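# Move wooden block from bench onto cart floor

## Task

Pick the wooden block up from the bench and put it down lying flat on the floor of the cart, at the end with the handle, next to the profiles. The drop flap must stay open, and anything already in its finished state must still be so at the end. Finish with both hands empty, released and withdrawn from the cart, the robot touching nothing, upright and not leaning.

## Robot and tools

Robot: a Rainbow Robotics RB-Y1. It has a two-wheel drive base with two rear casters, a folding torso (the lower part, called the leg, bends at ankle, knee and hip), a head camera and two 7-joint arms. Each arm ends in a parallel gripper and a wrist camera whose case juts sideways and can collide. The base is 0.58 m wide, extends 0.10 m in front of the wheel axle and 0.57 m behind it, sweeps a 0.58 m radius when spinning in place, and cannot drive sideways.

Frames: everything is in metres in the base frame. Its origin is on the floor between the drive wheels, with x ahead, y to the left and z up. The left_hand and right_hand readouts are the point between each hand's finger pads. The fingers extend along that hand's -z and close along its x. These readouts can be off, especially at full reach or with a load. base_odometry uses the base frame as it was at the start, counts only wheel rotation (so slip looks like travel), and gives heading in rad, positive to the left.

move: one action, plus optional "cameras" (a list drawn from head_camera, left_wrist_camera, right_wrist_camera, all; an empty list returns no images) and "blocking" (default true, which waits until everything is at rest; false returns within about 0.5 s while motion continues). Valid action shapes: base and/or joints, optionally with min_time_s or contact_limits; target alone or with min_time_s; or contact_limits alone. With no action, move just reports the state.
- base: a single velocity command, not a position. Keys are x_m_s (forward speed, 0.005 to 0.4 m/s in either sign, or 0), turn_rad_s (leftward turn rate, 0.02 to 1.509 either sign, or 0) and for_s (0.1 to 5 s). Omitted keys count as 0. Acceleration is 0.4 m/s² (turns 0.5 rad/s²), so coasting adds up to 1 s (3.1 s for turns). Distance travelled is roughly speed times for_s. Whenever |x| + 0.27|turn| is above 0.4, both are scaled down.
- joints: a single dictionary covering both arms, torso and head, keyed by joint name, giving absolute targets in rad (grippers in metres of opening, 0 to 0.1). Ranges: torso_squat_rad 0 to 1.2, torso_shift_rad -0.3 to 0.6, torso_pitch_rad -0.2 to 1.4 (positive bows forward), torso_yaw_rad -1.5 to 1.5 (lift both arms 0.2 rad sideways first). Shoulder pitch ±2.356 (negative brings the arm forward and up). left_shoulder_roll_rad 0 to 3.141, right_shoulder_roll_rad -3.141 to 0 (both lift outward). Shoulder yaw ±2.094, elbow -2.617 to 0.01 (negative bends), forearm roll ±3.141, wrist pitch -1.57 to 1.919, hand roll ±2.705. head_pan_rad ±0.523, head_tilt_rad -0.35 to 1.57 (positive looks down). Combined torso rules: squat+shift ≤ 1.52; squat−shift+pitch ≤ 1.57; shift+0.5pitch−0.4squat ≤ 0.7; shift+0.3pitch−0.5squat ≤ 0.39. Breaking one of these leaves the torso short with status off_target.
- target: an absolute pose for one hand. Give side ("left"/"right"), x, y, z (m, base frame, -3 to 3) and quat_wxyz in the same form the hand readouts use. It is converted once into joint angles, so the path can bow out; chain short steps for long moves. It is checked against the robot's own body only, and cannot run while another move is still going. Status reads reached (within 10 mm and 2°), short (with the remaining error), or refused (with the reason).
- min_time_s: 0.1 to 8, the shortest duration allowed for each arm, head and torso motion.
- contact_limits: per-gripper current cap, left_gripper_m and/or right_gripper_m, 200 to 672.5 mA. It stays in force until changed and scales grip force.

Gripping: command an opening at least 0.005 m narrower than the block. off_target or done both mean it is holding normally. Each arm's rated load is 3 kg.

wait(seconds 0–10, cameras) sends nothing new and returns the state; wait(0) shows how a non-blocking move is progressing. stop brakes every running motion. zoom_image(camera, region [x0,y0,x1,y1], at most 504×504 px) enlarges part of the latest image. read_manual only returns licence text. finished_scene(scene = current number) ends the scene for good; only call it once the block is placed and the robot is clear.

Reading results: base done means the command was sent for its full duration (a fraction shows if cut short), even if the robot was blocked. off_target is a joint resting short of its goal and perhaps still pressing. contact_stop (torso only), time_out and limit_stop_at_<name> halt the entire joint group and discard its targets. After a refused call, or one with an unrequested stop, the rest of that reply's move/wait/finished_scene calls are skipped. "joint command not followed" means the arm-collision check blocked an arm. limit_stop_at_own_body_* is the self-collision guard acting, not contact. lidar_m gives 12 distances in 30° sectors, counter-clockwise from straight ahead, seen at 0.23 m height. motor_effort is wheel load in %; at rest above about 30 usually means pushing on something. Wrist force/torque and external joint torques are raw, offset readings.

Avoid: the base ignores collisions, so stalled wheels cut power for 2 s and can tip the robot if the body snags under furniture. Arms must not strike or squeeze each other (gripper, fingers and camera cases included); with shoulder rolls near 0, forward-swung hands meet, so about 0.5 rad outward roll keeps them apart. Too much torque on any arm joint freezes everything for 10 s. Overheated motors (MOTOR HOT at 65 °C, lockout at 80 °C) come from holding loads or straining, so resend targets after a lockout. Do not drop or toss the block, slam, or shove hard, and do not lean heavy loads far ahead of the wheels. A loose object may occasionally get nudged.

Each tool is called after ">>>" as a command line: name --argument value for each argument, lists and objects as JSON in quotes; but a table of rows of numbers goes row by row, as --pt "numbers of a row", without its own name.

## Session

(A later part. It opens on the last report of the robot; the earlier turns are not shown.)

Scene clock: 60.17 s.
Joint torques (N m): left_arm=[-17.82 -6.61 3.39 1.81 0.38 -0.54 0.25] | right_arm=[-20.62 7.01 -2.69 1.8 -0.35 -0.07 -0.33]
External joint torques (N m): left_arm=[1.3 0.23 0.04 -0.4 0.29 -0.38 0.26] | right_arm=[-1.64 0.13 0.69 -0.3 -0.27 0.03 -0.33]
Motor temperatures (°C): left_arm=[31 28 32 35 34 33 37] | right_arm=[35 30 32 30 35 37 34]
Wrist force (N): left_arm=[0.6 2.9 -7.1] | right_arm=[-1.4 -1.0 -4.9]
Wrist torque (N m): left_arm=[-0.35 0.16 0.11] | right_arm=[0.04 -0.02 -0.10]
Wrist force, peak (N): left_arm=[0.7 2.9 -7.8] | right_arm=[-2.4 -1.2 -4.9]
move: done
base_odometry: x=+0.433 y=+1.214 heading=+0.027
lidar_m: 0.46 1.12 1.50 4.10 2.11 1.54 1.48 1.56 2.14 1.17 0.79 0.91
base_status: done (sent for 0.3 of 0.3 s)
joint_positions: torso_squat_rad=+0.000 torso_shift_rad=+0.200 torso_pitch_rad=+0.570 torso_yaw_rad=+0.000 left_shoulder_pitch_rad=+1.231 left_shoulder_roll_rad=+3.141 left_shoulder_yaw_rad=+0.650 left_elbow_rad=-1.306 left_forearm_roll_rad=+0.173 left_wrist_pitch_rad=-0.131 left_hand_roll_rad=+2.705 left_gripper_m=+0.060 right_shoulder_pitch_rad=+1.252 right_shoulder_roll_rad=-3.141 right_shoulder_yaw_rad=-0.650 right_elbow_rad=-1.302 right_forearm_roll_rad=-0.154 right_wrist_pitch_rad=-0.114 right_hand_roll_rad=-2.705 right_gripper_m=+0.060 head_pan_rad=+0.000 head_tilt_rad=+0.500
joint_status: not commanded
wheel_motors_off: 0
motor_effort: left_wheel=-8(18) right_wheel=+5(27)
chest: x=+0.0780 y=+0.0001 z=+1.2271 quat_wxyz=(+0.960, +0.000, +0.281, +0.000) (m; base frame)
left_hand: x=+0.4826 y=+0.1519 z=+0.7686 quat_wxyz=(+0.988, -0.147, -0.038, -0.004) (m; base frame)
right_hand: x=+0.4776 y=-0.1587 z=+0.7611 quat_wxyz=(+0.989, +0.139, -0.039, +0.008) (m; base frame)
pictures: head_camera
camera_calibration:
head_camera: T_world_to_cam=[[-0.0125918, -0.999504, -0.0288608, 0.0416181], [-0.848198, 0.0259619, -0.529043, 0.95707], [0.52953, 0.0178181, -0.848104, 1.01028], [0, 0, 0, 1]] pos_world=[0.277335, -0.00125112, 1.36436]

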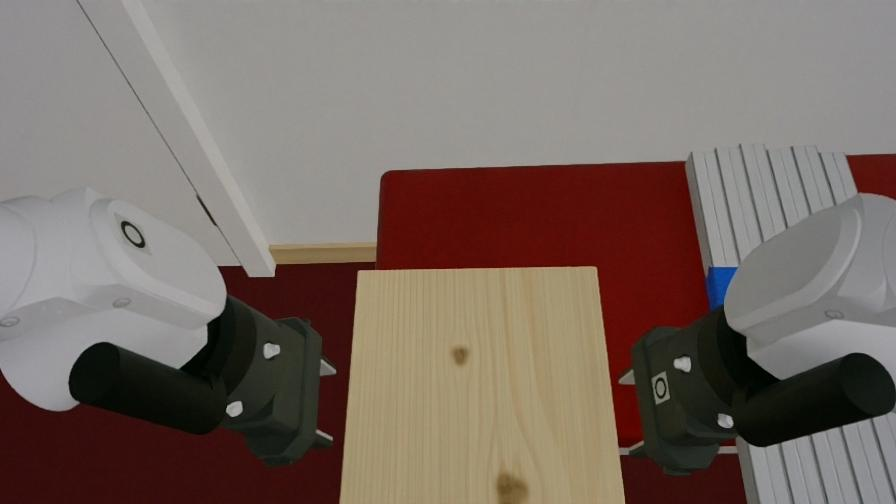

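>>> move --joints '{"left_shoulder_pitch_rad": 1.231, "left_shoulder_yaw_rad": 0.692, "right_shoulder_pitch_rad": 1.252, "right_shoulder_yaw_rad": -0.744}' --min_time_s 2.0 --cameras '["head_camera"]'

>>> move --joints '{"torso_pitch_rad":0.54}' --min_time_s 1.0 --cameras '["head_camera", "left_wrist_camera", "right_wrist_camera"]'

Scene clock: 64.00 s.
Joint torques (N m): left_arm=[-25.81 11.13 30.22 -3.55 2.85 -4.8 1.25] | right_arm=[-33.1 -12.08 -30.28 -4.15 -3.2 -4.77 -1.49]
External joint torques (N m): left_arm=[-6.55 17.95 26.5 -5.74 2.75 -4.63 1.26] | right_arm=[-13.74 -18.89 -26.03 -6.17 -3.1 -4.64 -1.5]
Motor temperatures (°C): left_arm=[31 28 32 35 34 33 37] | right_arm=[35 30 32 30 35 37 34]
Wrist force (N): left_arm=[1.2 47.7 9.9] | right_arm=[-5.6 -52.5 4.5]
Wrist torque (N m): left_arm=[0.77 0.76 -1.55] | right_arm=[-1.52 0.32 1.78]
Wrist force, peak (N): left_arm=[2.1 48.1 10.3] | right_arm=[-4.7 -53.1 5.6]
move: done
base_odometry: x=+0.433 y=+1.214 heading=+0.027
lidar_m: 0.46 1.11 1.50 4.10 2.12 1.55 1.49 1.56 2.13 1.17 0.78 0.89
base_status: not commanded
joint_positions: torso_squat_rad=+0.000 torso_shift_rad=+0.200 torso_pitch_rad=+0.570 torso_yaw_rad=+0.000 left_shoulder_pitch_rad=+1.233 left_shoulder_roll_rad=+3.136 left_shoulder_yaw_rad=+0.686 left_elbow_rad=-1.305 left_forearm_roll_rad=+0.172 left_wrist_pitch_rad=-0.130 left_hand_roll_rad=+2.705 left_gripper_m=+0.060 right_shoulder_pitch_rad=+1.255 right_shoulder_roll_rad=-3.136 right_shoulder_yaw_rad=-0.737 right_elbow_rad=-1.300 right_forearm_roll_rad=-0.153 right_wrist_pitch_rad=-0.113 right_hand_roll_rad=-2.705 right_gripper_m=+0.060 head_pan_rad=+0.000 head_tilt_rad=+0.500
joint_status: all done
wheel_motors_off: 0
motor_effort: left_wheel=-10(11) right_wheel=+6(8)
chest: x=+0.0780 y=+0.0001 z=+1.2271 quat_wxyz=(+0.960, +0.000, +0.281, +0.000) (m; base frame)
left_hand: x=+0.4880 y=+0.1383 z=+0.7738 quat_wxyz=(+0.986, -0.162, -0.044, +0.000) (m; base frame)
right_hand: x=+0.4895 y=-0.1224 z=+0.7743 quat_wxyz=(+0.983, +0.179, -0.051, -0.002) (m; base frame)
pictures: head_camera
camera_calibration:
head_camera: T_world_to_cam=[[-0.0126774, -0.999502, -0.0289124, 0.0417125], [-0.848198, 0.0260617, -0.529038, 0.957064], [0.529528, 0.0178166, -0.848105, 1.01028], [0, 0, 0, 1]] pos_world=[0.277335, -0.00125081, 1.36436]

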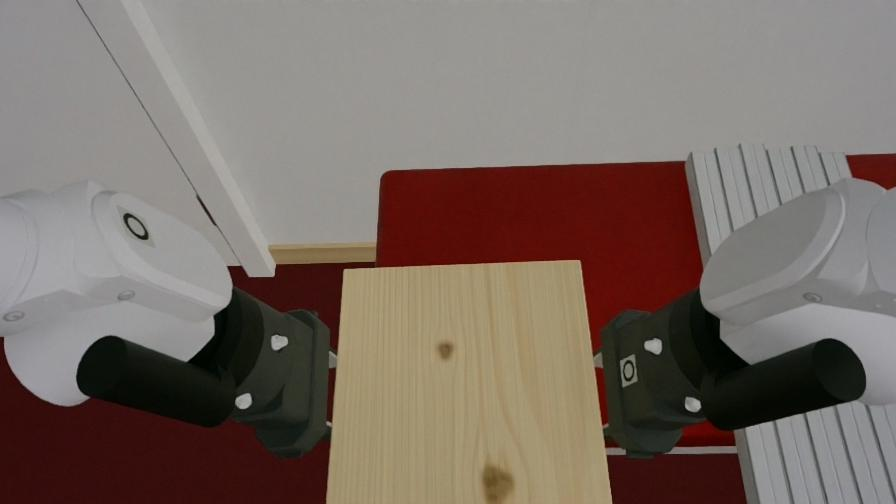

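Scene clock: 65.27 s.
Joint torques (N m): left_arm=[-28.54 10.86 30.46 -3.41 3.02 -5.17 1.31] | right_arm=[-33.75 -12.22 -29.41 -3.93 -3.2 -4.78 -1.54]
External joint torques (N m): left_arm=[-8.9 17.79 26.65 -5.89 2.92 -5.05 1.32] | right_arm=[-14.03 -19.14 -25.07 -6.22 -3.1 -4.7 -1.55]
Motor temperatures (°C): left_arm=[32 28 32 35 34 33 37] | right_arm=[35 30 32 30 35 37 34]
Wrist force (N): left_arm=[1.5 50.2 2.6] | right_arm=[-4.0 -50.2 2.8]
Wrist torque (N m): left_arm=[0.90 0.60 -1.59] | right_arm=[-1.46 0.31 1.70]
Wrist force, peak (N): left_arm=[1.1 50.7 2.4] | right_arm=[-5.0 -52.7 5.0]
move: done
base_odometry: x=+0.433 y=+1.214 heading=+0.027
lidar_m: 0.47 1.12 1.51 4.10 2.13 1.55 1.48 1.55 2.13 1.17 0.79 0.90
base_status: not commanded
joint_positions: torso_squat_rad=+0.000 torso_shift_rad=+0.200 torso_pitch_rad=+0.541 torso_yaw_rad=+0.000 left_shoulder_pitch_rad=+1.233 left_shoulder_roll_rad=+3.136 left_shoulder_yaw_rad=+0.686 left_elbow_rad=-1.304 left_forearm_roll_rad=+0.172 left_wrist_pitch_rad=-0.130 left_hand_roll_rad=+2.705 left_gripper_m=+0.060 right_shoulder_pitch_rad=+1.255 right_shoulder_roll_rad=-3.136 right_shoulder_yaw_rad=-0.738 right_elbow_rad=-1.300 right_forearm_roll_rad=-0.153 right_wrist_pitch_rad=-0.113 right_hand_roll_rad=-2.705 right_gripper_m=+0.060 head_pan_rad=+0.000 head_tilt_rad=+0.500
joint_status: all done
wheel_motors_off: 0
motor_effort: left_wheel=-10(10) right_wheel=+6(9)
chest: x=+0.0704 y=+0.0001 z=+1.2318 quat_wxyz=(+0.964, +0.000, +0.267, +0.000) (m; base frame)
left_hand: x=+0.4933 y=+0.1384 z=+0.7906 quat_wxyz=(+0.985, -0.162, -0.058, -0.002) (m; base frame)
right_hand: x=+0.4951 y=-0.1223 z=+0.7913 quat_wxyz=(+0.982, +0.179, -0.066, +0.001) (m; base frame)
pictures: head_camera, left_wrist_camera, right_wrist_camera
camera_calibration:
head_camera: T_world_to_cam=[[-0.0118227, -0.999501, -0.0292754, 0.0421422], [-0.832279, 0.0260638, -0.553744, 0.982469], [0.554231, 0.0178186, -0.832172, 0.996996], [0, 0, 0, 1]] pos_world=[0.26562, -0.00125081, 1.37494]
left_wrist_camera: T_world_to_cam=[[0.994424, 0.0376027, 0.0985288, -0.574137], [-0.0449806, -0.693801, 0.71876, -0.421011], [0.0953867, -0.719184, -0.688241, 0.669106], [0, 0, 0, 1]] pos_world=[0.488174, 0.210702, 0.819681]
right_wrist_camera: T_world_to_cam=[[-0.986491, 0.00380805, -0.163771, 0.617191], [-0.124975, 0.628845, 0.767421, -0.441505], [0.105909, 0.777521, -0.619874, 0.605372], [0, 0, 0, 1]] pos_world=[0.489562, -0.195401, 0.815153]

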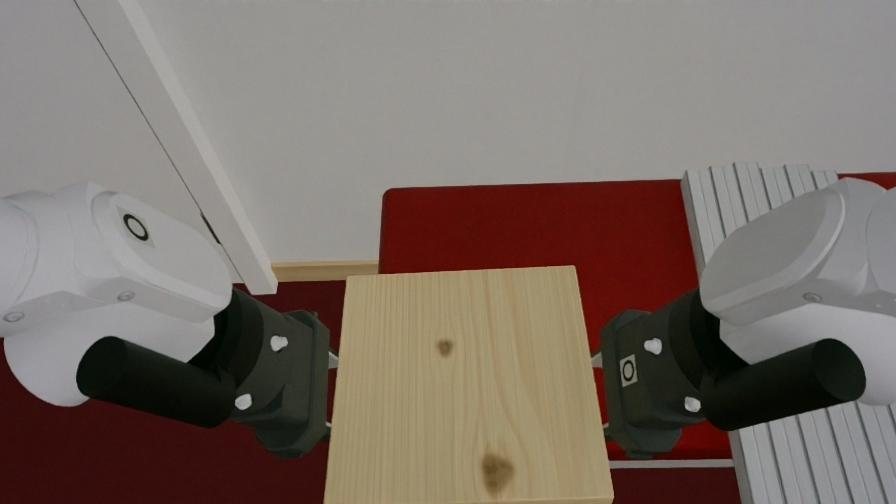

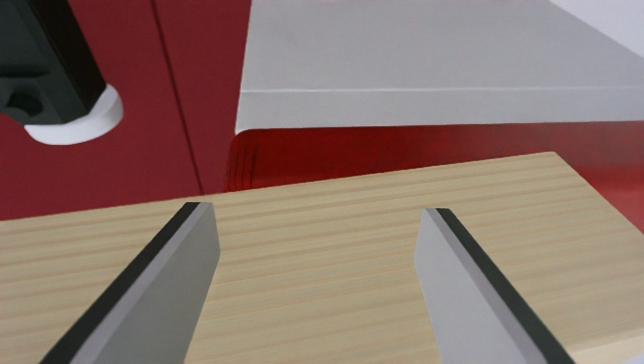

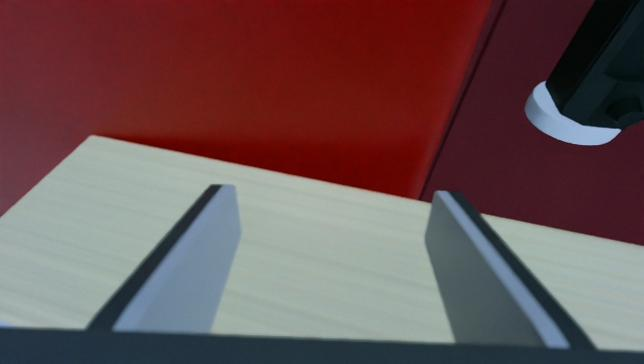

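>>> move --joints '{"torso_pitch_rad":0.57}' --min_time_s 1.0 --cameras '[]'

>>> move --joints '{"left_shoulder_yaw_rad": 0.670, "right_shoulder_yaw_rad": -0.722, "left_hand_roll_rad": 2.67, "right_hand_roll_rad": -2.665}' --min_time_s 0.7 --cameras '[]'

>>> move --joints '{"left_shoulder_yaw_rad": 0.692, "right_shoulder_yaw_rad": -0.744}' --min_time_s 1.0 --cameras '["head_camera", "left_wrist_camera", "right_wrist_camera"]'

Scene clock: 70.73 s.
Joint torques (N m): left_arm=[-26.53 12.43 30.44 -5.32 2.93 -5.73 1.35] | right_arm=[-33.16 -12.15 -28.48 -5.59 -3.15 -5.38 -1.52]
External joint torques (N m): left_arm=[-7.27 19.26 26.72 -7.51 2.84 -5.56 1.36] | right_arm=[-13.81 -18.95 -24.22 -7.6 -3.06 -5.25 -1.53]
Motor temperatures (°C): left_arm=[32 28 32 35 34 33 37] | right_arm=[36 30 32 30 35 37 34]
Wrist force (N): left_arm=[4.1 49.3 10.1] | right_arm=[-0.5 -49.3 3.0]
Wrist torque (N m): left_arm=[0.74 0.65 -1.53] | right_arm=[-1.37 0.19 1.61]
Wrist force, peak (N): left_arm=[0.9 50.8 3.2] | right_arm=[-4.3 -50.6 2.1]
move: done
base_odometry: x=+0.433 y=+1.214 heading=+0.027
lidar_m: 0.45 1.12 1.50 4.09 2.12 1.54 1.49 1.56 2.12 1.18 0.78 0.91
base_status: not commanded
joint_positions: torso_squat_rad=+0.000 torso_shift_rad=+0.200 torso_pitch_rad=+0.570 torso_yaw_rad=+0.000 left_shoulder_pitch_rad=+1.233 left_shoulder_roll_rad=+3.136 left_shoulder_yaw_rad=+0.686 left_elbow_rad=-1.304 left_forearm_roll_rad=+0.172 left_wrist_pitch_rad=-0.130 left_hand_roll_rad=+2.705 left_gripper_m=+0.060 right_shoulder_pitch_rad=+1.255 right_shoulder_roll_rad=-3.136 right_shoulder_yaw_rad=-0.738 right_elbow_rad=-1.300 right_forearm_roll_rad=-0.153 right_wrist_pitch_rad=-0.113 right_hand_roll_rad=-2.705 right_gripper_m=+0.060 head_pan_rad=+0.000 head_tilt_rad=+0.500
joint_status: all done
wheel_motors_off: 0
motor_effort: left_wheel=-11(11) right_wheel=+6(8)
chest: x=+0.0783 y=+0.0001 z=+1.2270 quat_wxyz=(+0.960, +0.000, +0.281, +0.000) (m; base frame)
left_hand: x=+0.4883 y=+0.1386 z=+0.7736 quat_wxyz=(+0.986, -0.162, -0.044, +0.001) (m; base frame)
right_hand: x=+0.4899 y=-0.1222 z=+0.7742 quat_wxyz=(+0.982, +0.179, -0.051, -0.002) (m; base frame)
pictures: none
No camera images: "cameras" was empty.

Scene clock: 71.73 s.
Joint torques (N m): left_arm=[-18.63 -4.93 4.85 1.15 0.36 -1.03 -0.33] | right_arm=[-22.02 2.87 -5.24 -0.22 -0.27 -1.35 0.42]
External joint torques (N m): left_arm=[0.57 1.89 1.28 -1.05 0.27 -0.86 -0.32] | right_arm=[-2.71 -3.93 -1.13 -2.24 -0.18 -1.22 0.41]
Motor temperatures (°C): left_arm=[32 28 32 35 34 33 37] | right_arm=[36 30 32 30 35 37 34]
Wrist force (N): left_arm=[0.8 4.2 -6.4] | right_arm=[0.7 -5.7 -3.8]
Wrist torque (N m): left_arm=[-0.32 0.13 0.18] | right_arm=[-0.21 -0.07 -0.28]
Wrist force, peak (N): left_arm=[4.2 48.6 10.8] | right_arm=[-0.4 -48.8 3.9]
move: done
base_odometry: x=+0.433 y=+1.214 heading=+0.027
lidar_m: 0.46 1.10 1.51 4.10 2.12 1.55 1.48 1.55 2.13 1.18 0.79 0.89
base_status: not commanded
joint_positions: torso_squat_rad=+0.000 torso_shift_rad=+0.200 torso_pitch_rad=+0.570 torso_yaw_rad=+0.000 left_shoulder_pitch_rad=+1.231 left_shoulder_roll_rad=+3.141 left_shoulder_yaw_rad=+0.670 left_elbow_rad=-1.306 left_forearm_roll_rad=+0.173 left_wrist_pitch_rad=-0.131 left_hand_roll_rad=+2.670 left_gripper_m=+0.060 right_shoulder_pitch_rad=+1.253 right_shoulder_roll_rad=-3.140 right_shoulder_yaw_rad=-0.722 right_elbow_rad=-1.301 right_forearm_roll_rad=-0.154 right_wrist_pitch_rad=-0.114 right_hand_roll_rad=-2.665 right_gripper_m=+0.060 head_pan_rad=+0.000 head_tilt_rad=+0.500
joint_status: all done
wheel_motors_off: 0
motor_effort: left_wheel=-11(11) right_wheel=+8(8)
chest: x=+0.0782 y=+0.0001 z=+1.2270 quat_wxyz=(+0.960, +0.000, +0.281, +0.000) (m; base frame)
left_hand: x=+0.4852 y=+0.1430 z=+0.7714 quat_wxyz=(+0.987, -0.155, -0.044, -0.020) (m; base frame)
right_hand: x=+0.4872 y=-0.1269 z=+0.7720 quat_wxyz=(+0.984, +0.172, -0.052, +0.021) (m; base frame)
pictures: none
No camera images: "cameras" was empty.

Scene clock: 73.03 s.
Joint torques (N m): left_arm=[-28.69 11.94 29.55 -3.11 -0.02 -5.27 -1.26] | right_arm=[-32.75 -12.22 -26.94 -3.86 -0.12 -4.63 1.25]
External joint torques (N m): left_arm=[-9.44 18.77 25.82 -5.29 -0.11 -5.1 -1.25] | right_arm=[-13.39 -19.03 -22.68 -5.86 -0.03 -4.5 1.24]
Motor temperatures (°C): left_arm=[32 28 32 35 34 33 37] | right_arm=[36 30 32 30 35 37 34]
Wrist force (N): left_arm=[-1.6 47.3 4.0] | right_arm=[-5.0 -45.2 4.4]
Wrist torque (N m): left_arm=[0.72 -0.08 1.63] | right_arm=[-1.38 -0.15 -1.63]
Wrist force, peak (N): left_arm=[-2.0 48.3 4.6] | right_arm=[-5.4 -45.6 4.9]
move: done
base_odometry: x=+0.433 y=+1.214 heading=+0.027
lidar_m: 0.46 1.12 1.50 4.10 2.14 1.55 1.48 1.57 2.12 1.19 0.79 0.90
base_status: not commanded
joint_positions: torso_squat_rad=+0.000 torso_shift_rad=+0.200 torso_pitch_rad=+0.570 torso_yaw_rad=+0.000 left_shoulder_pitch_rad=+1.234 left_shoulder_roll_rad=+3.136 left_shoulder_yaw_rad=+0.686 left_elbow_rad=-1.305 left_forearm_roll_rad=+0.173 left_wrist_pitch_rad=-0.130 left_hand_roll_rad=+2.670 left_gripper_m=+0.060 right_shoulder_pitch_rad=+1.255 right_shoulder_roll_rad=-3.136 right_shoulder_yaw_rad=-0.738 right_elbow_rad=-1.300 right_forearm_roll_rad=-0.154 right_wrist_pitch_rad=-0.113 right_hand_roll_rad=-2.665 right_gripper_m=+0.060 head_pan_rad=+0.000 head_tilt_rad=+0.500
joint_status: all done
wheel_motors_off: 0
motor_effort: left_wheel=-10(11) right_wheel=+6(7)
chest: x=+0.0782 y=+0.0001 z=+1.2270 quat_wxyz=(+0.960, +0.000, +0.281, +0.000) (m; base frame)
left_hand: x=+0.4877 y=+0.1384 z=+0.7734 quat_wxyz=(+0.986, -0.162, -0.046, -0.016) (m; base frame)
right_hand: x=+0.4898 y=-0.1219 z=+0.7743 quat_wxyz=(+0.982, +0.178, -0.055, +0.017) (m; base frame)
pictures: head_camera, left_wrist_camera, right_wrist_camera
camera_calibration:
head_camera: T_world_to_cam=[[-0.0126828, -0.999502, -0.0289092, 0.0417093], [-0.848361, 0.0260591, -0.528777, 0.95687], [0.529266, 0.017819, -0.848269, 1.01039], [0, 0, 0, 1]] pos_world=[0.277535, -0.00125083, 1.36426]
left_wrist_camera: T_world_to_cam=[[0.996803, 0.00603411, 0.0796732, -0.549105], [-0.0531436, -0.69454, 0.717488, -0.403837], [0.0596657, -0.719428, -0.691999, 0.678174], [0, 0, 0, 1]] pos_world=[0.485424, 0.21073, 0.802793]
right_wrist_camera: T_world_to_cam=[[-0.988451, -0.0321332, -0.148095, 0.593609], [-0.135332, 0.626923, 0.767237, -0.424292], [0.0681901, 0.778418, -0.624031, 0.616876], [0, 0, 0, 1]] pos_world=[0.487268, -0.195115, 0.798393]

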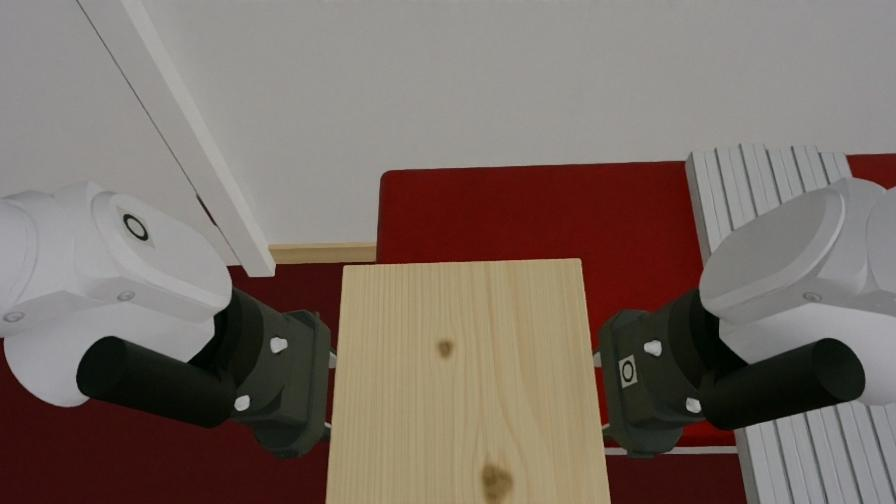

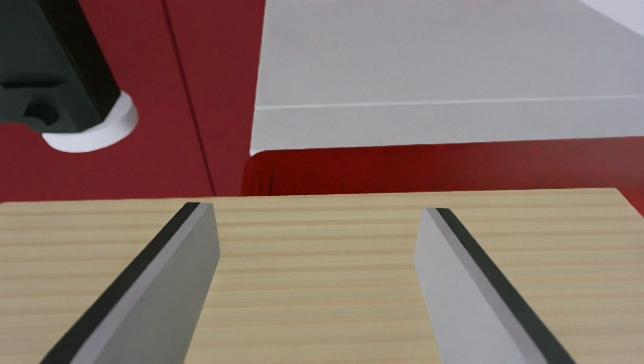

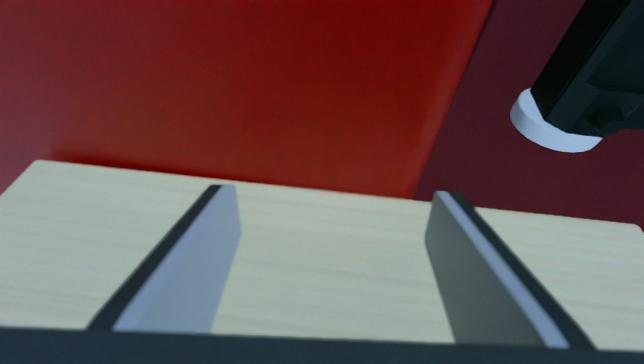

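>>> move --joints '{"left_hand_roll_rad": 2.685, "right_hand_roll_rad": -2.683}' --min_time_s 0.5 --cameras '[]'

Scene clock: 75.17 s.
Joint torques (N m): left_arm=[-29.03 11.17 29.53 -3.19 2.28 -5.09 0.89] | right_arm=[-32.59 -12.04 -25.68 -4.94 -1.66 -5.09 -0.48]
External joint torques (N m): left_arm=[-9.78 18 25.81 -5.37 2.18 -4.92 0.89] | right_arm=[-13.22 -18.84 -21.42 -6.95 -1.57 -4.96 -0.49]
Motor temperatures (°C): left_arm=[32 28 32 35 34 33 37] | right_arm=[36 30 32 30 35 37 34]
Wrist force (N): left_arm=[-2.0 46.7 4.3] | right_arm=[-1.2 -43.3 2.7]
Wrist torque (N m): left_arm=[0.79 0.61 -1.00] | right_arm=[-1.43 0.43 0.54]
Wrist force, peak (N): left_arm=[-3.0 48.5 4.9] | right_arm=[-5.6 -45.5 5.0]
move: done
base_odometry: x=+0.433 y=+1.214 heading=+0.027
lidar_m: 0.45 1.12 1.50 4.11 2.13 1.55 1.48 1.56 2.13 1.18 0.79 0.90
base_status: not commanded
joint_positions: torso_squat_rad=+0.000 torso_shift_rad=+0.200 torso_pitch_rad=+0.570 torso_yaw_rad=+0.000 left_shoulder_pitch_rad=+1.234 left_shoulder_roll_rad=+3.136 left_shoulder_yaw_rad=+0.686 left_elbow_rad=-1.305 left_forearm_roll_rad=+0.172 left_wrist_pitch_rad=-0.130 left_hand_roll_rad=+2.685 left_gripper_m=+0.060 right_shoulder_pitch_rad=+1.255 right_shoulder_roll_rad=-3.136 right_shoulder_yaw_rad=-0.739 right_elbow_rad=-1.300 right_forearm_roll_rad=-0.154 right_wrist_pitch_rad=-0.113 right_hand_roll_rad=-2.683 right_gripper_m=+0.060 head_pan_rad=+0.000 head_tilt_rad=+0.500
joint_status: all done
wheel_motors_off: 0
motor_effort: left_wheel=-10(11) right_wheel=+4(7)
chest: x=+0.0782 y=+0.0001 z=+1.2270 quat_wxyz=(+0.960, +0.000, +0.281, +0.000) (m; base frame)
left_hand: x=+0.4876 y=+0.1384 z=+0.7734 quat_wxyz=(+0.986, -0.162, -0.045, -0.009) (m; base frame)
right_hand: x=+0.4899 y=-0.1218 z=+0.7744 quat_wxyz=(+0.982, +0.179, -0.053, +0.009) (m; base frame)
pictures: none
No camera images: "cameras" was empty.

>>> move --joints '{"left_hand_roll_rad": 2.677, "right_hand_roll_rad": -2.676}' --min_time_s 0.5 --cameras '[]'

>>> move --joints '{"torso_pitch_rad":0.54}' --min_time_s 1.0 --cameras '["head_camera", "left_wrist_camera", "right_wrist_camera"]'

Scene clock: 77.37 s.
Joint torques (N m): left_arm=[-29.04 11.53 29.44 -3.12 0.88 -5.12 -1.05] | right_arm=[-32.77 -12.45 -25.79 -4.79 -0.53 -5.02 1.14]
External joint torques (N m): left_arm=[-9.79 18.36 25.71 -5.3 0.79 -4.94 -1.04] | right_arm=[-13.41 -19.26 -21.53 -6.8 -0.44 -4.89 1.13]
Motor temperatures (°C): left_arm=[32 28 32 35 34 33 37] | right_arm=[36 30 32 30 35 37 34]
Wrist force (N): left_arm=[-1.5 45.6 3.5] | right_arm=[-3.0 -43.5 2.5]
Wrist torque (N m): left_arm=[0.87 0.15 0.89] | right_arm=[-1.32 -0.24 -1.21]
Wrist force, peak (N): left_arm=[-1.4 48.2 4.7] | right_arm=[-1.4 -44.2 2.9]
move: done
base_odometry: x=+0.433 y=+1.214 heading=+0.027
lidar_m: 0.46 1.11 1.50 4.09 2.12 1.54 1.48 1.56 2.13 1.19 0.79 0.89
base_status: not commanded
joint_positions: torso_squat_rad=+0.000 torso_shift_rad=+0.200 torso_pitch_rad=+0.570 torso_yaw_rad=+0.000 left_shoulder_pitch_rad=+1.234 left_shoulder_roll_rad=+3.136 left_shoulder_yaw_rad=+0.686 left_elbow_rad=-1.305 left_forearm_roll_rad=+0.173 left_wrist_pitch_rad=-0.130 left_hand_roll_rad=+2.677 left_gripper_m=+0.060 right_shoulder_pitch_rad=+1.255 right_shoulder_roll_rad=-3.136 right_shoulder_yaw_rad=-0.739 right_elbow_rad=-1.300 right_forearm_roll_rad=-0.154 right_wrist_pitch_rad=-0.113 right_hand_roll_rad=-2.676 right_gripper_m=+0.060 head_pan_rad=+0.000 head_tilt_rad=+0.500
joint_status: all done
wheel_motors_off: 0
motor_effort: left_wheel=-10(11) right_wheel=+6(8)
chest: x=+0.0782 y=+0.0001 z=+1.2270 quat_wxyz=(+0.960, +0.000, +0.281, +0.000) (m; base frame)
left_hand: x=+0.4876 y=+0.1384 z=+0.7734 quat_wxyz=(+0.986, -0.162, -0.046, -0.013) (m; base frame)
right_hand: x=+0.4899 y=-0.1218 z=+0.7744 quat_wxyz=(+0.982, +0.179, -0.054, +0.012) (m; base frame)
pictures: none
No camera images: "cameras" was empty.

Scene clock: 78.63 s.
Joint torques (N m): left_arm=[-31.04 10.55 29.68 -2.88 0.86 -5.11 -0.65] | right_arm=[-33.09 -11.83 -25.51 -5.58 -0.14 -5.59 1.14]
External joint torques (N m): left_arm=[-11.42 17.48 25.87 -5.35 0.76 -4.99 -0.64] | right_arm=[-13.36 -18.75 -21.15 -7.86 -0.04 -5.51 1.13]
Motor temperatures (°C): left_arm=[32 28 32 35 34 33 37] | right_arm=[36 30 32 30 35 37 34]
Wrist force (N): left_arm=[-4.3 46.7 -2.6] | right_arm=[0.4 -43.7 -1.0]
Wrist torque (N m): left_arm=[0.71 -0.12 0.52] | right_arm=[-1.44 -0.16 -1.46]
Wrist force, peak (N): left_arm=[-2.6 47.4 3.1] | right_arm=[0.3 -44.2 -1.1]
move: done
base_odometry: x=+0.433 y=+1.214 heading=+0.027
lidar_m: 0.46 1.11 1.49 4.09 2.12 1.55 1.49 1.56 2.12 1.19 0.78 0.89
base_status: not commanded
joint_positions: torso_squat_rad=+0.000 torso_shift_rad=+0.200 torso_pitch_rad=+0.541 torso_yaw_rad=+0.000 left_shoulder_pitch_rad=+1.234 left_shoulder_roll_rad=+3.137 left_shoulder_yaw_rad=+0.686 left_elbow_rad=-1.305 left_forearm_roll_rad=+0.173 left_wrist_pitch_rad=-0.130 left_hand_roll_rad=+2.677 left_gripper_m=+0.060 right_shoulder_pitch_rad=+1.255 right_shoulder_roll_rad=-3.136 right_shoulder_yaw_rad=-0.739 right_elbow_rad=-1.300 right_forearm_roll_rad=-0.154 right_wrist_pitch_rad=-0.113 right_hand_roll_rad=-2.676 right_gripper_m=+0.060 head_pan_rad=+0.000 head_tilt_rad=+0.500
joint_status: all done
wheel_motors_off: 0
motor_effort: left_wheel=-10(11) right_wheel=+6(8)
chest: x=+0.0706 y=+0.0001 z=+1.2318 quat_wxyz=(+0.964, +0.000, +0.267, +0.000) (m; base frame)
left_hand: x=+0.4929 y=+0.1384 z=+0.7902 quat_wxyz=(+0.985, -0.162, -0.060, -0.015) (m; base frame)
right_hand: x=+0.4956 y=-0.1219 z=+0.7914 quat_wxyz=(+0.981, +0.178, -0.069, +0.014) (m; base frame)
pictures: head_camera, left_wrist_camera, right_wrist_camera
camera_calibration:
head_camera: T_world_to_cam=[[-0.0118298, -0.999502, -0.0292687, 0.0421343], [-0.832479, 0.0260596, -0.553444, 0.982221], [0.553931, 0.0178185, -0.832372, 0.997157], [0, 0, 0, 1]] pos_world=[0.26582, -0.00125083, 1.37484]
left_wrist_camera: T_world_to_cam=[[0.994273, 0.0121414, 0.106175, -0.576194], [-0.0680202, -0.69439, 0.716377, -0.407362], [0.0824248, -0.719497, -0.689587, 0.676301], [0, 0, 0, 1]] pos_world=[0.489441, 0.210724, 0.819371]
right_wrist_camera: T_world_to_cam=[[-0.984507, -0.0215569, -0.174015, 0.621753], [-0.148841, 0.627365, 0.764368, -0.427636], [0.0926933, 0.778427, -0.620854, 0.612476], [0, 0, 0, 1]] pos_world=[0.491698, -0.19508, 0.815324]

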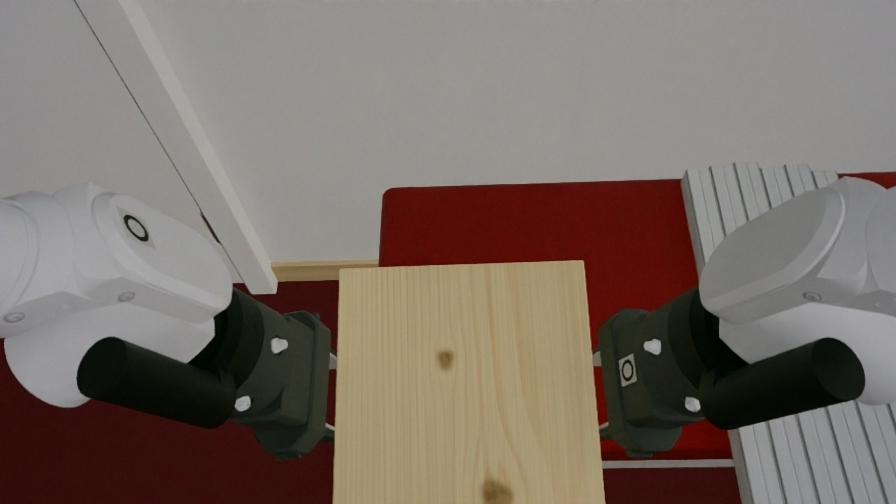

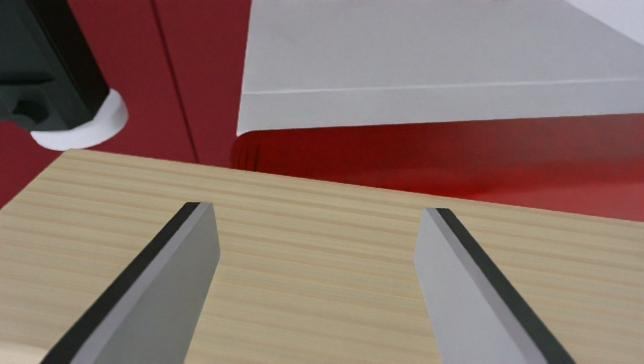

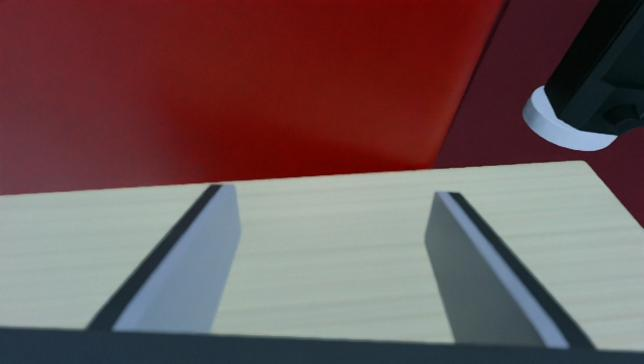

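>>> move --joints '{"torso_pitch_rad":0.57}' --min_time_s 1.0 --cameras '[]'

>>> move --joints '{"left_hand_roll_rad": 2.679, "right_hand_roll_rad": -2.681}' --min_time_s 0.5 --cameras '[]'

Scene clock: 81.57 s.
Joint torques (N m): left_arm=[-21.87 14.53 27.3 -6.9 0.82 -6.18 -0.78] | right_arm=[-24.94 -16.4 -23.33 -9.56 -0.25 -6.52 1]
External joint torques (N m): left_arm=[-2.57 21.37 23.56 -9.13 0.73 -6.02 -0.77] | right_arm=[-5.52 -23.22 -19.05 -11.61 -0.16 -6.4 1]
Motor temperatures (°C): left_arm=[32 28 32 35 34 33 37] | right_arm=[36 30 33 30 35 37 34]
Wrist force (N): left_arm=[6.9 43.9 19.9] | right_arm=[7.1 -41.1 19.4]
Wrist torque (N m): left_arm=[0.49 0.26 0.54] | right_arm=[-1.17 -0.07 -0.79]
Wrist force, peak (N): left_arm=[6.2 45.1 19.0] | right_arm=[7.6 -41.6 19.9]
move: done
base_odometry: x=+0.433 y=+1.214 heading=+0.027
lidar_m: 0.47 1.11 1.51 4.10 2.13 1.54 1.48 1.56 2.12 1.20 0.79 0.91
base_status: not commanded
joint_positions: torso_squat_rad=+0.000 torso_shift_rad=+0.200 torso_pitch_rad=+0.569 torso_yaw_rad=+0.000 left_shoulder_pitch_rad=+1.232 left_shoulder_roll_rad=+3.136 left_shoulder_yaw_rad=+0.686 left_elbow_rad=-1.304 left_forearm_roll_rad=+0.173 left_wrist_pitch_rad=-0.130 left_hand_roll_rad=+2.677 left_gripper_m=+0.060 right_shoulder_pitch_rad=+1.253 right_shoulder_roll_rad=-3.135 right_shoulder_yaw_rad=-0.739 right_elbow_rad=-1.299 right_forearm_roll_rad=-0.154 right_wrist_pitch_rad=-0.112 right_hand_roll_rad=-2.676 right_gripper_m=+0.060 head_pan_rad=+0.000 head_tilt_rad=+0.500
joint_status: all done
wheel_motors_off: 0
motor_effort: left_wheel=-11(12) right_wheel=+3(7)
chest: x=+0.0777 y=+0.0001 z=+1.2272 quat_wxyz=(+0.960, +0.000, +0.281, +0.000) (m; base frame)
left_hand: x=+0.4892 y=+0.1383 z=+0.7749 quat_wxyz=(+0.986, -0.162, -0.048, -0.013) (m; base frame)
right_hand: x=+0.4918 y=-0.1219 z=+0.7760 quat_wxyz=(+0.982, +0.179, -0.056, +0.012) (m; base frame)
pictures: none
No camera images: "cameras" was empty.

Scene clock: 82.37 s.
Joint torques (N m): left_arm=[-21.89 14.6 27.08 -6.94 1.17 -6.28 0.37] | right_arm=[-25.07 -16.68 -23.47 -9.83 -1.28 -6.58 -0.52]
External joint torques (N m): left_arm=[-2.59 21.44 23.34 -9.16 1.08 -6.12 0.38] | right_arm=[-5.66 -23.5 -19.19 -11.88 -1.18 -6.46 -0.53]
Motor temperatures (°C): left_arm=[32 28 32 35 34 33 37] | right_arm=[36 30 33 30 35 37 34]
Wrist force (N): left_arm=[7.3 44.1 19.0] | right_arm=[5.9 -41.8 19.2]
Wrist torque (N m): left_arm=[0.53 0.53 -0.11] | right_arm=[-1.14 0.13 0.26]
Wrist force, peak (N): left_arm=[7.3 44.5 19.6] | right_arm=[6.3 -42.2 19.7]
move: done
base_odometry: x=+0.433 y=+1.214 heading=+0.027
lidar_m: 0.46 1.12 1.51 4.10 2.12 1.54 1.48 1.58 2.11 1.19 0.79 0.89
base_status: not commanded
joint_positions: torso_squat_rad=+0.000 torso_shift_rad=+0.200 torso_pitch_rad=+0.569 torso_yaw_rad=+0.000 left_shoulder_pitch_rad=+1.232 left_shoulder_roll_rad=+3.136 left_shoulder_yaw_rad=+0.686 left_elbow_rad=-1.304 left_forearm_roll_rad=+0.173 left_wrist_pitch_rad=-0.130 left_hand_roll_rad=+2.679 left_gripper_m=+0.060 right_shoulder_pitch_rad=+1.253 right_shoulder_roll_rad=-3.135 right_shoulder_yaw_rad=-0.739 right_elbow_rad=-1.299 right_forearm_roll_rad=-0.154 right_wrist_pitch_rad=-0.112 right_hand_roll_rad=-2.681 right_gripper_m=+0.060 head_pan_rad=+0.000 head_tilt_rad=+0.500
joint_status: all done
wheel_motors_off: 0
motor_effort: left_wheel=-11(11) right_wheel=+5(6)
chest: x=+0.0777 y=+0.0001 z=+1.2272 quat_wxyz=(+0.960, +0.000, +0.281, +0.000) (m; base frame)
left_hand: x=+0.4893 y=+0.1382 z=+0.7750 quat_wxyz=(+0.986, -0.162, -0.048, -0.012) (m; base frame)
right_hand: x=+0.4918 y=-0.1219 z=+0.7760 quat_wxyz=(+0.982, +0.179, -0.056, +0.010) (m; base frame)
pictures: none
No camera images: "cameras" was empty.

>>> move --joints '{"torso_pitch_rad":0.55, "left_shoulder_yaw_rad": 0.695, "right_shoulder_yaw_rad": -0.747}' --min_time_s 0.8 --cameras '["head_camera", "left_wrist_camera", "right_wrist_camera"]'

Scene clock: 84.43 s.
Joint torques (N m): left_arm=[-30.58 12.72 32.63 -4.82 1.57 -5.88 0.39] | right_arm=[-33.24 -15.77 -29.1 -6.38 -1.46 -5.56 -0.54]
External joint torques (N m): left_arm=[-11.06 19.62 28.83 -7.19 1.47 -5.74 0.4] | right_arm=[-13.61 -22.65 -24.76 -8.58 -1.37 -5.46 -0.55]
Motor temperatures (°C): left_arm=[32 28 33 35 34 33 37] | right_arm=[36 30 33 30 35 37 34]
Wrist force (N): left_arm=[-0.8 52.1 -0.6] | right_arm=[-3.0 -49.6 0.9]
Wrist torque (N m): left_arm=[0.97 0.42 -0.15] | right_arm=[-1.60 0.00 0.23]
Wrist force, peak (N): left_arm=[-0.6 53.2 -1.3] | right_arm=[-3.0 -50.4 0.5]
move: done
base_odometry: x=+0.433 y=+1.214 heading=+0.027
lidar_m: 0.46 1.12 1.50 4.09 2.13 1.54 1.48 1.57 2.11 1.20 0.77 0.90
base_status: not commanded
joint_positions: torso_squat_rad=+0.000 torso_shift_rad=+0.200 torso_pitch_rad=+0.551 torso_yaw_rad=+0.000 left_shoulder_pitch_rad=+1.234 left_shoulder_roll_rad=+3.136 left_shoulder_yaw_rad=+0.688 left_elbow_rad=-1.304 left_forearm_roll_rad=+0.173 left_wrist_pitch_rad=-0.130 left_hand_roll_rad=+2.679 left_gripper_m=+0.060 right_shoulder_pitch_rad=+1.255 right_shoulder_roll_rad=-3.135 right_shoulder_yaw_rad=-0.741 right_elbow_rad=-1.300 right_forearm_roll_rad=-0.154 right_wrist_pitch_rad=-0.113 right_hand_roll_rad=-2.681 right_gripper_m=+0.060 head_pan_rad=+0.000 head_tilt_rad=+0.500
joint_status: all done
wheel_motors_off: 0
motor_effort: left_wheel=-10(12) right_wheel=+4(7)
chest: x=+0.0732 y=+0.0001 z=+1.2302 quat_wxyz=(+0.962, +0.000, +0.272, +0.000) (m; base frame)
left_hand: x=+0.4918 y=+0.1377 z=+0.7849 quat_wxyz=(+0.985, -0.163, -0.056, -0.013) (m; base frame)
right_hand: x=+0.4943 y=-0.1214 z=+0.7861 quat_wxyz=(+0.982, +0.180, -0.064, +0.011) (m; base frame)
pictures: head_camera, left_wrist_camera, right_wrist_camera
camera_calibration:
head_camera: T_world_to_cam=[[-0.0121198, -0.999502, -0.0291512, 0.0419946], [-0.837938, 0.0260603, -0.545143, 0.973674], [0.545631, 0.0178199, -0.837836, 1.00171], [0, 0, 0, 1]] pos_world=[0.269825, -0.00125083, 1.37128]
left_wrist_camera: T_world_to_cam=[[0.995173, 0.0147428, 0.0970195, -0.568152], [-0.0597599, -0.693149, 0.718313, -0.409928], [0.0778389, -0.720644, -0.688922, 0.6741], [0, 0, 0, 1]] pos_world=[0.488442, 0.210021, 0.813981]
right_wrist_camera: T_world_to_cam=[[-0.986393, -0.016149, -0.16361, 0.613035], [-0.137524, 0.626368, 0.7673, -0.432102], [0.0900887, 0.77936, -0.620066, 0.609617], [0, 0, 0, 1]] pos_world=[0.49035, -0.194556, 0.809853]

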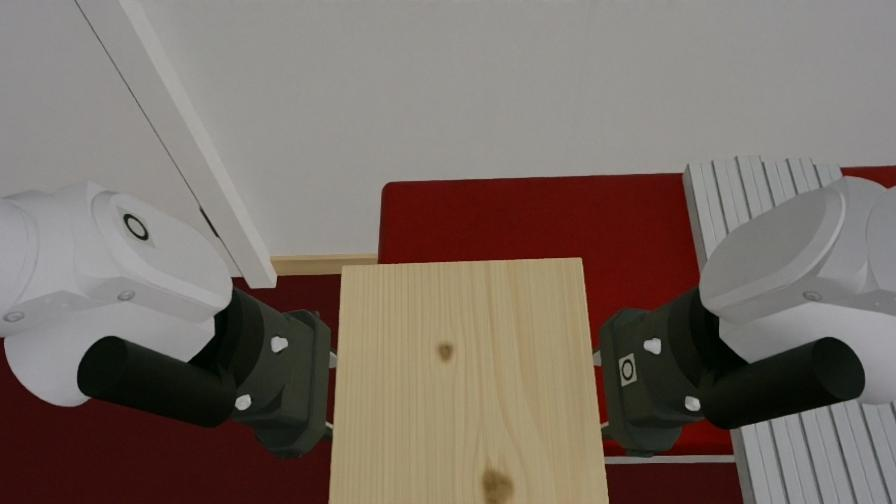

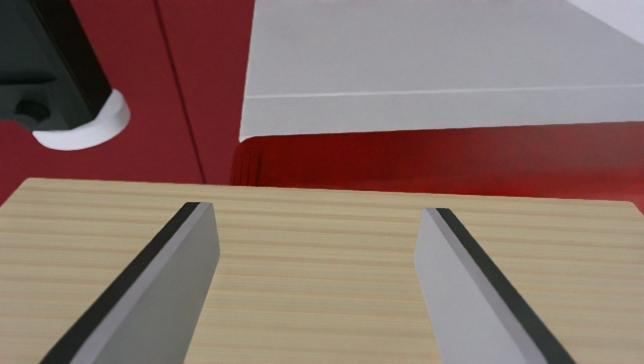

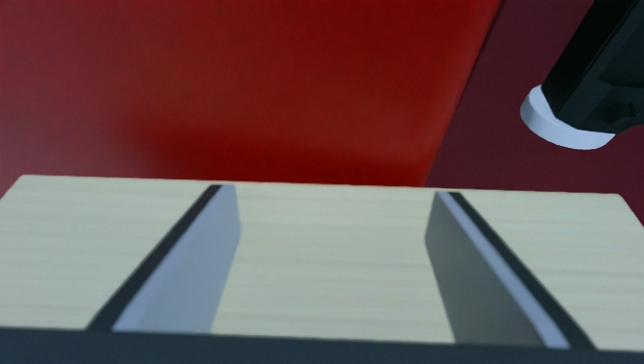

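>>> move --base '{"x_m_s": -0.3, "for_s": 1.33}' --joints '{"torso_pitch_rad":0.5}' --min_time_s 1.0 --cameras '[]'

>>> move --base '{"turn_rad_s": -0.7, "for_s": 2.295}' --cameras '["head_camera","left_wrist_camera"]'

>>> move --base '{"x_m_s": 0.35, "for_s": 4.267}' --cameras '[]'

>>> move --base '{"turn_rad_s": 0.7, "for_s": 2.25}' --cameras '["head_camera","left_wrist_camera"]'

Scene clock: 91.63 s.
Joint torques (N m): left_arm=[-32.65 12.52 32.8 -3.47 1.53 -5.63 0.45] | right_arm=[-35.46 -15.32 -28.99 -4.81 -1.44 -5.36 -0.4]
External joint torques (N m): left_arm=[-12.52 19.59 28.86 -6.33 1.44 -5.59 0.47] | right_arm=[-15.26 -22.39 -24.51 -7.47 -1.33 -5.35 -0.41]
Motor temperatures (°C): left_arm=[32 28 33 35 34 33 37] | right_arm=[36 30 33 30 35 37 34]
Wrist force (N): left_arm=[-1.7 53.0 -0.9] | right_arm=[-3.9 -49.7 1.2]
Wrist torque (N m): left_arm=[0.90 0.44 -0.18] | right_arm=[-1.59 -0.01 0.19]
Wrist force, peak (N): left_arm=[-2.4 53.5 0.0] | right_arm=[-5.3 -50.6 1.3]
move: done
base_odometry: x=+0.033 y=+1.203 heading=+0.028
lidar_m: 0.87 1.50 2.03 4.32 1.56 1.13 1.09 1.14 1.55 4.22 1.32 1.07
base_status: done (sent for 1.33 of 1.33 s)
joint_positions: torso_squat_rad=+0.000 torso_shift_rad=+0.200 torso_pitch_rad=+0.501 torso_yaw_rad=+0.000 left_shoulder_pitch_rad=+1.234 left_shoulder_roll_rad=+3.136 left_shoulder_yaw_rad=+0.688 left_elbow_rad=-1.304 left_forearm_roll_rad=+0.173 left_wrist_pitch_rad=-0.130 left_hand_roll_rad=+2.679 left_gripper_m=+0.060 right_shoulder_pitch_rad=+1.256 right_shoulder_roll_rad=-3.135 right_shoulder_yaw_rad=-0.741 right_elbow_rad=-1.300 right_forearm_roll_rad=-0.154 right_wrist_pitch_rad=-0.113 right_hand_roll_rad=-2.681 right_gripper_m=+0.060 head_pan_rad=+0.000 head_tilt_rad=+0.500
joint_status: all done
wheel_motors_off: 0
motor_effort: left_wheel=+11(32) right_wheel=-9(31)
chest: x=+0.0598 y=+0.0001 z=+1.2379 quat_wxyz=(+0.969, +0.000, +0.248, +0.000) (m; base frame)
left_hand: x=+0.4999 y=+0.1377 z=+0.8140 quat_wxyz=(+0.983, -0.162, -0.080, -0.017) (m; base frame)
right_hand: x=+0.5023 y=-0.1214 z=+0.8153 quat_wxyz=(+0.980, +0.179, -0.088, +0.015) (m; base frame)
pictures: none
No camera images: "cameras" was empty.

Scene clock: 95.67 s.
Joint torques (N m): left_arm=[-32.43 12.65 32.59 -3.34 1.62 -5.76 0.42] | right_arm=[-35.22 -14.94 -28.71 -4.89 -1.59 -5.37 -0.48]
External joint torques (N m): left_arm=[-12.31 19.72 28.64 -6.21 1.52 -5.72 0.44] | right_arm=[-15.02 -22.01 -24.23 -7.55 -1.48 -5.36 -0.49]
Motor temperatures (°C): left_arm=[32 28 33 35 34 33 37] | right_arm=[36 30 33 30 35 37 34]
Wrist force (N): left_arm=[-2.0 52.8 -1.6] | right_arm=[-3.8 -49.5 0.5]
Wrist torque (N m): left_arm=[0.98 0.40 -0.15] | right_arm=[-1.65 -0.04 0.15]
Wrist force, peak (N): left_arm=[-2.0 54.0 -0.4] | right_arm=[-4.1 -51.5 0.6]
move: done
base_odometry: x=+0.033 y=+1.203 heading=-1.581
lidar_m: 3.53 1.33 1.08 0.86 1.50 1.97 4.40 1.68 1.17 1.10 1.12 1.49
base_status: done (sent for 2.3 of 2.3 s)
joint_positions: torso_squat_rad=+0.000 torso_shift_rad=+0.200 torso_pitch_rad=+0.501 torso_yaw_rad=+0.000 left_shoulder_pitch_rad=+1.234 left_shoulder_roll_rad=+3.136 left_shoulder_yaw_rad=+0.688 left_elbow_rad=-1.304 left_forearm_roll_rad=+0.173 left_wrist_pitch_rad=-0.130 left_hand_roll_rad=+2.679 left_gripper_m=+0.060 right_shoulder_pitch_rad=+1.256 right_shoulder_roll_rad=-3.135 right_shoulder_yaw_rad=-0.741 right_elbow_rad=-1.300 right_forearm_roll_rad=-0.154 right_wrist_pitch_rad=-0.113 right_hand_roll_rad=-2.681 right_gripper_m=+0.060 head_pan_rad=+0.000 head_tilt_rad=+0.500
joint_status: not commanded
wheel_motors_off: 0
motor_effort: left_wheel=+16(38) right_wheel=-6(33)
chest: x=+0.0599 y=+0.0001 z=+1.2379 quat_wxyz=(+0.969, +0.000, +0.248, +0.000) (m; base frame)
left_hand: x=+0.5000 y=+0.1377 z=+0.8139 quat_wxyz=(+0.983, -0.162, -0.080, -0.017) (m; base frame)
right_hand: x=+0.5024 y=-0.1213 z=+0.8153 quat_wxyz=(+0.980, +0.179, -0.088, +0.015) (m; base frame)
pictures: head_camera, left_wrist_camera
camera_calibration:
head_camera: T_world_to_cam=[[-0.0106502, -0.999502, -0.0297183, 0.0426734], [-0.809669, 0.0260602, -0.586308, 1.01601], [0.586791, 0.0178177, -0.809543, 0.977993], [0, 0, 0, 1]] pos_world=[0.249206, -0.00125082, 1.38869]
left_wrist_camera: T_world_to_cam=[[0.989155, 0.0147551, 0.146135, -0.616057], [-0.0952293, -0.693062, 0.714561, -0.409479], [0.111824, -0.720727, -0.68414, 0.672689], [0, 0, 0, 1]] pos_world=[0.495158, 0.210121, 0.842839]

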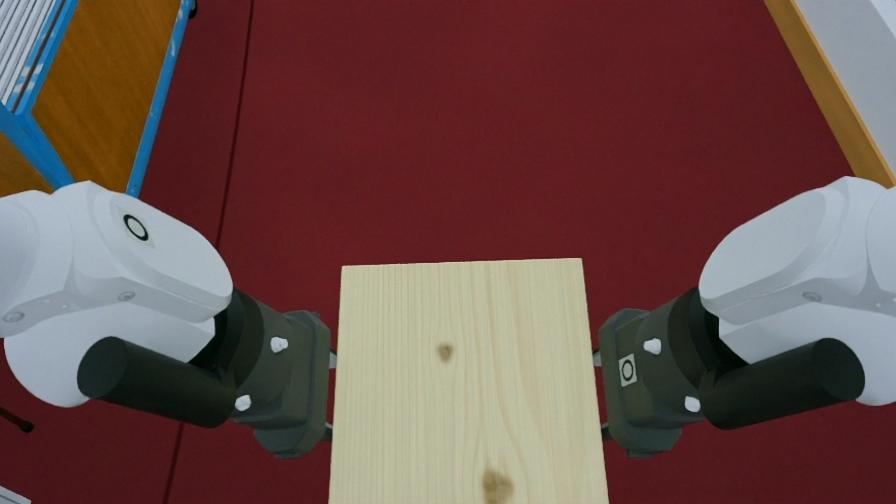

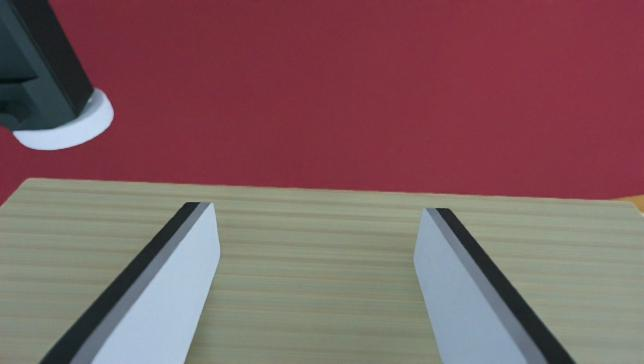

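Scene clock: 101.10 s.
Joint torques (N m): left_arm=[-32.19 12.29 32.74 -3.56 1.64 -5.67 0.32] | right_arm=[-35.33 -15.1 -28.41 -5.39 -1.57 -5.59 -0.51]
External joint torques (N m): left_arm=[-12.07 19.36 28.8 -6.43 1.55 -5.62 0.34] | right_arm=[-15.13 -22.17 -23.93 -8.04 -1.46 -5.58 -0.52]
Motor temperatures (°C): left_arm=[33 28 33 35 34 33 37] | right_arm=[37 30 33 30 35 38 34]
Wrist force (N): left_arm=[-1.6 53.1 -0.5] | right_arm=[-3.8 -50.2 0.9]
Wrist torque (N m): left_arm=[0.91 0.48 -0.19] | right_arm=[-1.64 -0.01 0.18]
Wrist force, peak (N): left_arm=[-1.2 54.2 -1.8] | right_arm=[-3.7 -51.2 1.1]
move: done
base_odometry: x=+0.017 y=-0.291 heading=-1.581
lidar_m: 3.23 1.16 0.82 0.77 0.79 1.82 5.01 1.53 1.07 1.00 1.03 1.37
base_status: done (sent for 4.27 of 4.27 s)
joint_positions: torso_squat_rad=+0.000 torso_shift_rad=+0.200 torso_pitch_rad=+0.501 torso_yaw_rad=+0.000 left_shoulder_pitch_rad=+1.234 left_shoulder_roll_rad=+3.136 left_shoulder_yaw_rad=+0.688 left_elbow_rad=-1.304 left_forearm_roll_rad=+0.173 left_wrist_pitch_rad=-0.130 left_hand_roll_rad=+2.679 left_gripper_m=+0.060 right_shoulder_pitch_rad=+1.256 right_shoulder_roll_rad=-3.135 right_shoulder_yaw_rad=-0.741 right_elbow_rad=-1.300 right_forearm_roll_rad=-0.154 right_wrist_pitch_rad=-0.113 right_hand_roll_rad=-2.681 right_gripper_m=+0.060 head_pan_rad=+0.000 head_tilt_rad=+0.500
joint_status: not commanded
wheel_motors_off: 0
motor_effort: left_wheel=+0(44) right_wheel=+3(27)
chest: x=+0.0600 y=+0.0001 z=+1.2379 quat_wxyz=(+0.969, +0.000, +0.248, +0.000) (m; base frame)
left_hand: x=+0.5001 y=+0.1377 z=+0.8139 quat_wxyz=(+0.983, -0.162, -0.080, -0.017) (m; base frame)
right_hand: x=+0.5024 y=-0.1213 z=+0.8151 quat_wxyz=(+0.980, +0.179, -0.088, +0.015) (m; base frame)
pictures: none
No camera images: "cameras" was empty.

Scene clock: 105.10 s.
Joint torques (N m): left_arm=[-32.35 12.27 32.56 -3.57 1.66 -5.72 0.41] | right_arm=[-35.83 -15.25 -28.69 -5.24 -1.48 -5.65 -0.45]
External joint torques (N m): left_arm=[-12.22 19.34 28.62 -6.43 1.56 -5.67 0.42] | right_arm=[-15.63 -22.32 -24.21 -7.9 -1.37 -5.64 -0.46]
Motor temperatures (°C): left_arm=[33 28 33 35 34 33 37] | right_arm=[37 30 33 30 35 38 34]
Wrist force (N): left_arm=[-1.6 53.2 -1.1] | right_arm=[-4.0 -50.7 0.8]
Wrist torque (N m): left_arm=[0.91 0.48 -0.16] | right_arm=[-1.58 -0.05 0.15]
Wrist force, peak (N): left_arm=[-1.9 54.7 -1.1] | right_arm=[-4.0 -51.7 1.3]
move: done
base_odometry: x=+0.017 y=-0.291 heading=+0.005
lidar_m: 0.76 0.79 1.81 4.41 1.46 1.05 1.00 1.05 1.42 3.55 1.14 0.81
base_status: done (sent for 2.27 of 2.27 s)
joint_positions: torso_squat_rad=+0.000 torso_shift_rad=+0.200 torso_pitch_rad=+0.501 torso_yaw_rad=+0.000 left_shoulder_pitch_rad=+1.234 left_shoulder_roll_rad=+3.136 left_shoulder_yaw_rad=+0.688 left_elbow_rad=-1.304 left_forearm_roll_rad=+0.173 left_wrist_pitch_rad=-0.130 left_hand_roll_rad=+2.679 left_gripper_m=+0.060 right_shoulder_pitch_rad=+1.256 right_shoulder_roll_rad=-3.135 right_shoulder_yaw_rad=-0.741 right_elbow_rad=-1.300 right_forearm_roll_rad=-0.154 right_wrist_pitch_rad=-0.113 right_hand_roll_rad=-2.681 right_gripper_m=+0.060 head_pan_rad=+0.000 head_tilt_rad=+0.500
joint_status: not commanded
wheel_motors_off: 0
motor_effort: left_wheel=-5(35) right_wheel=+16(34)
chest: x=+0.0600 y=+0.0001 z=+1.2379 quat_wxyz=(+0.969, +0.000, +0.248, +0.000) (m; base frame)
left_hand: x=+0.5000 y=+0.1377 z=+0.8139 quat_wxyz=(+0.983, -0.162, -0.080, -0.017) (m; base frame)
right_hand: x=+0.5024 y=-0.1213 z=+0.8152 quat_wxyz=(+0.980, +0.179, -0.088, +0.015) (m; base frame)
pictures: head_camera, left_wrist_camera
camera_calibration:
head_camera: T_world_to_cam=[[-0.0105709, -0.999504, -0.0296626, 0.042574], [-0.809717, 0.0259619, -0.586246, 1.01595], [0.586726, 0.0178212, -0.80959, 0.977935], [0, 0, 0, 1]] pos_world=[0.249306, -0.00125112, 1.38859]
left_wrist_camera: T_world_to_cam=[[0.989155, 0.014756, 0.146135, -0.616156], [-0.0952279, -0.693062, 0.714561, -0.409471], [0.111824, -0.720727, -0.68414, 0.672678], [0, 0, 0, 1]] pos_world=[0.495258, 0.210121, 0.842839]

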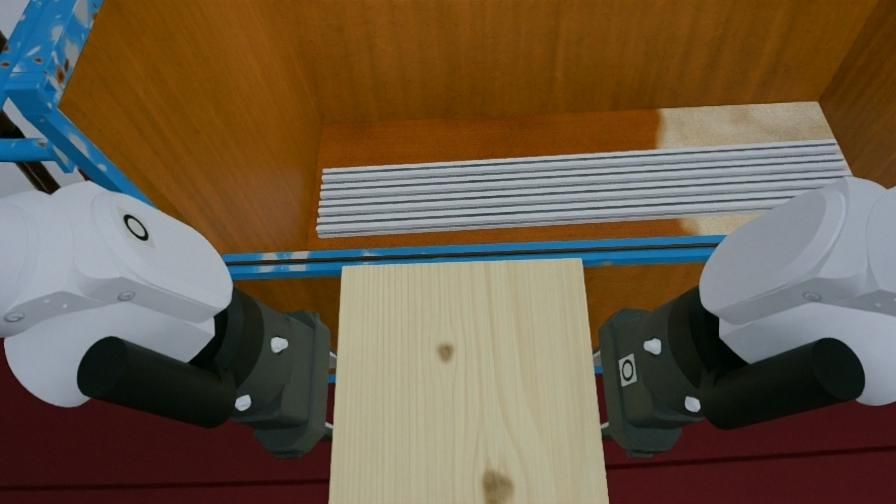

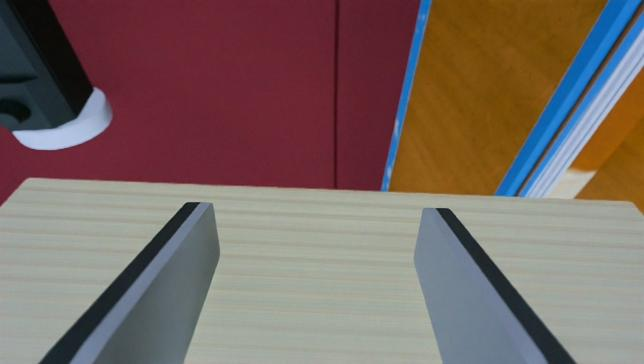

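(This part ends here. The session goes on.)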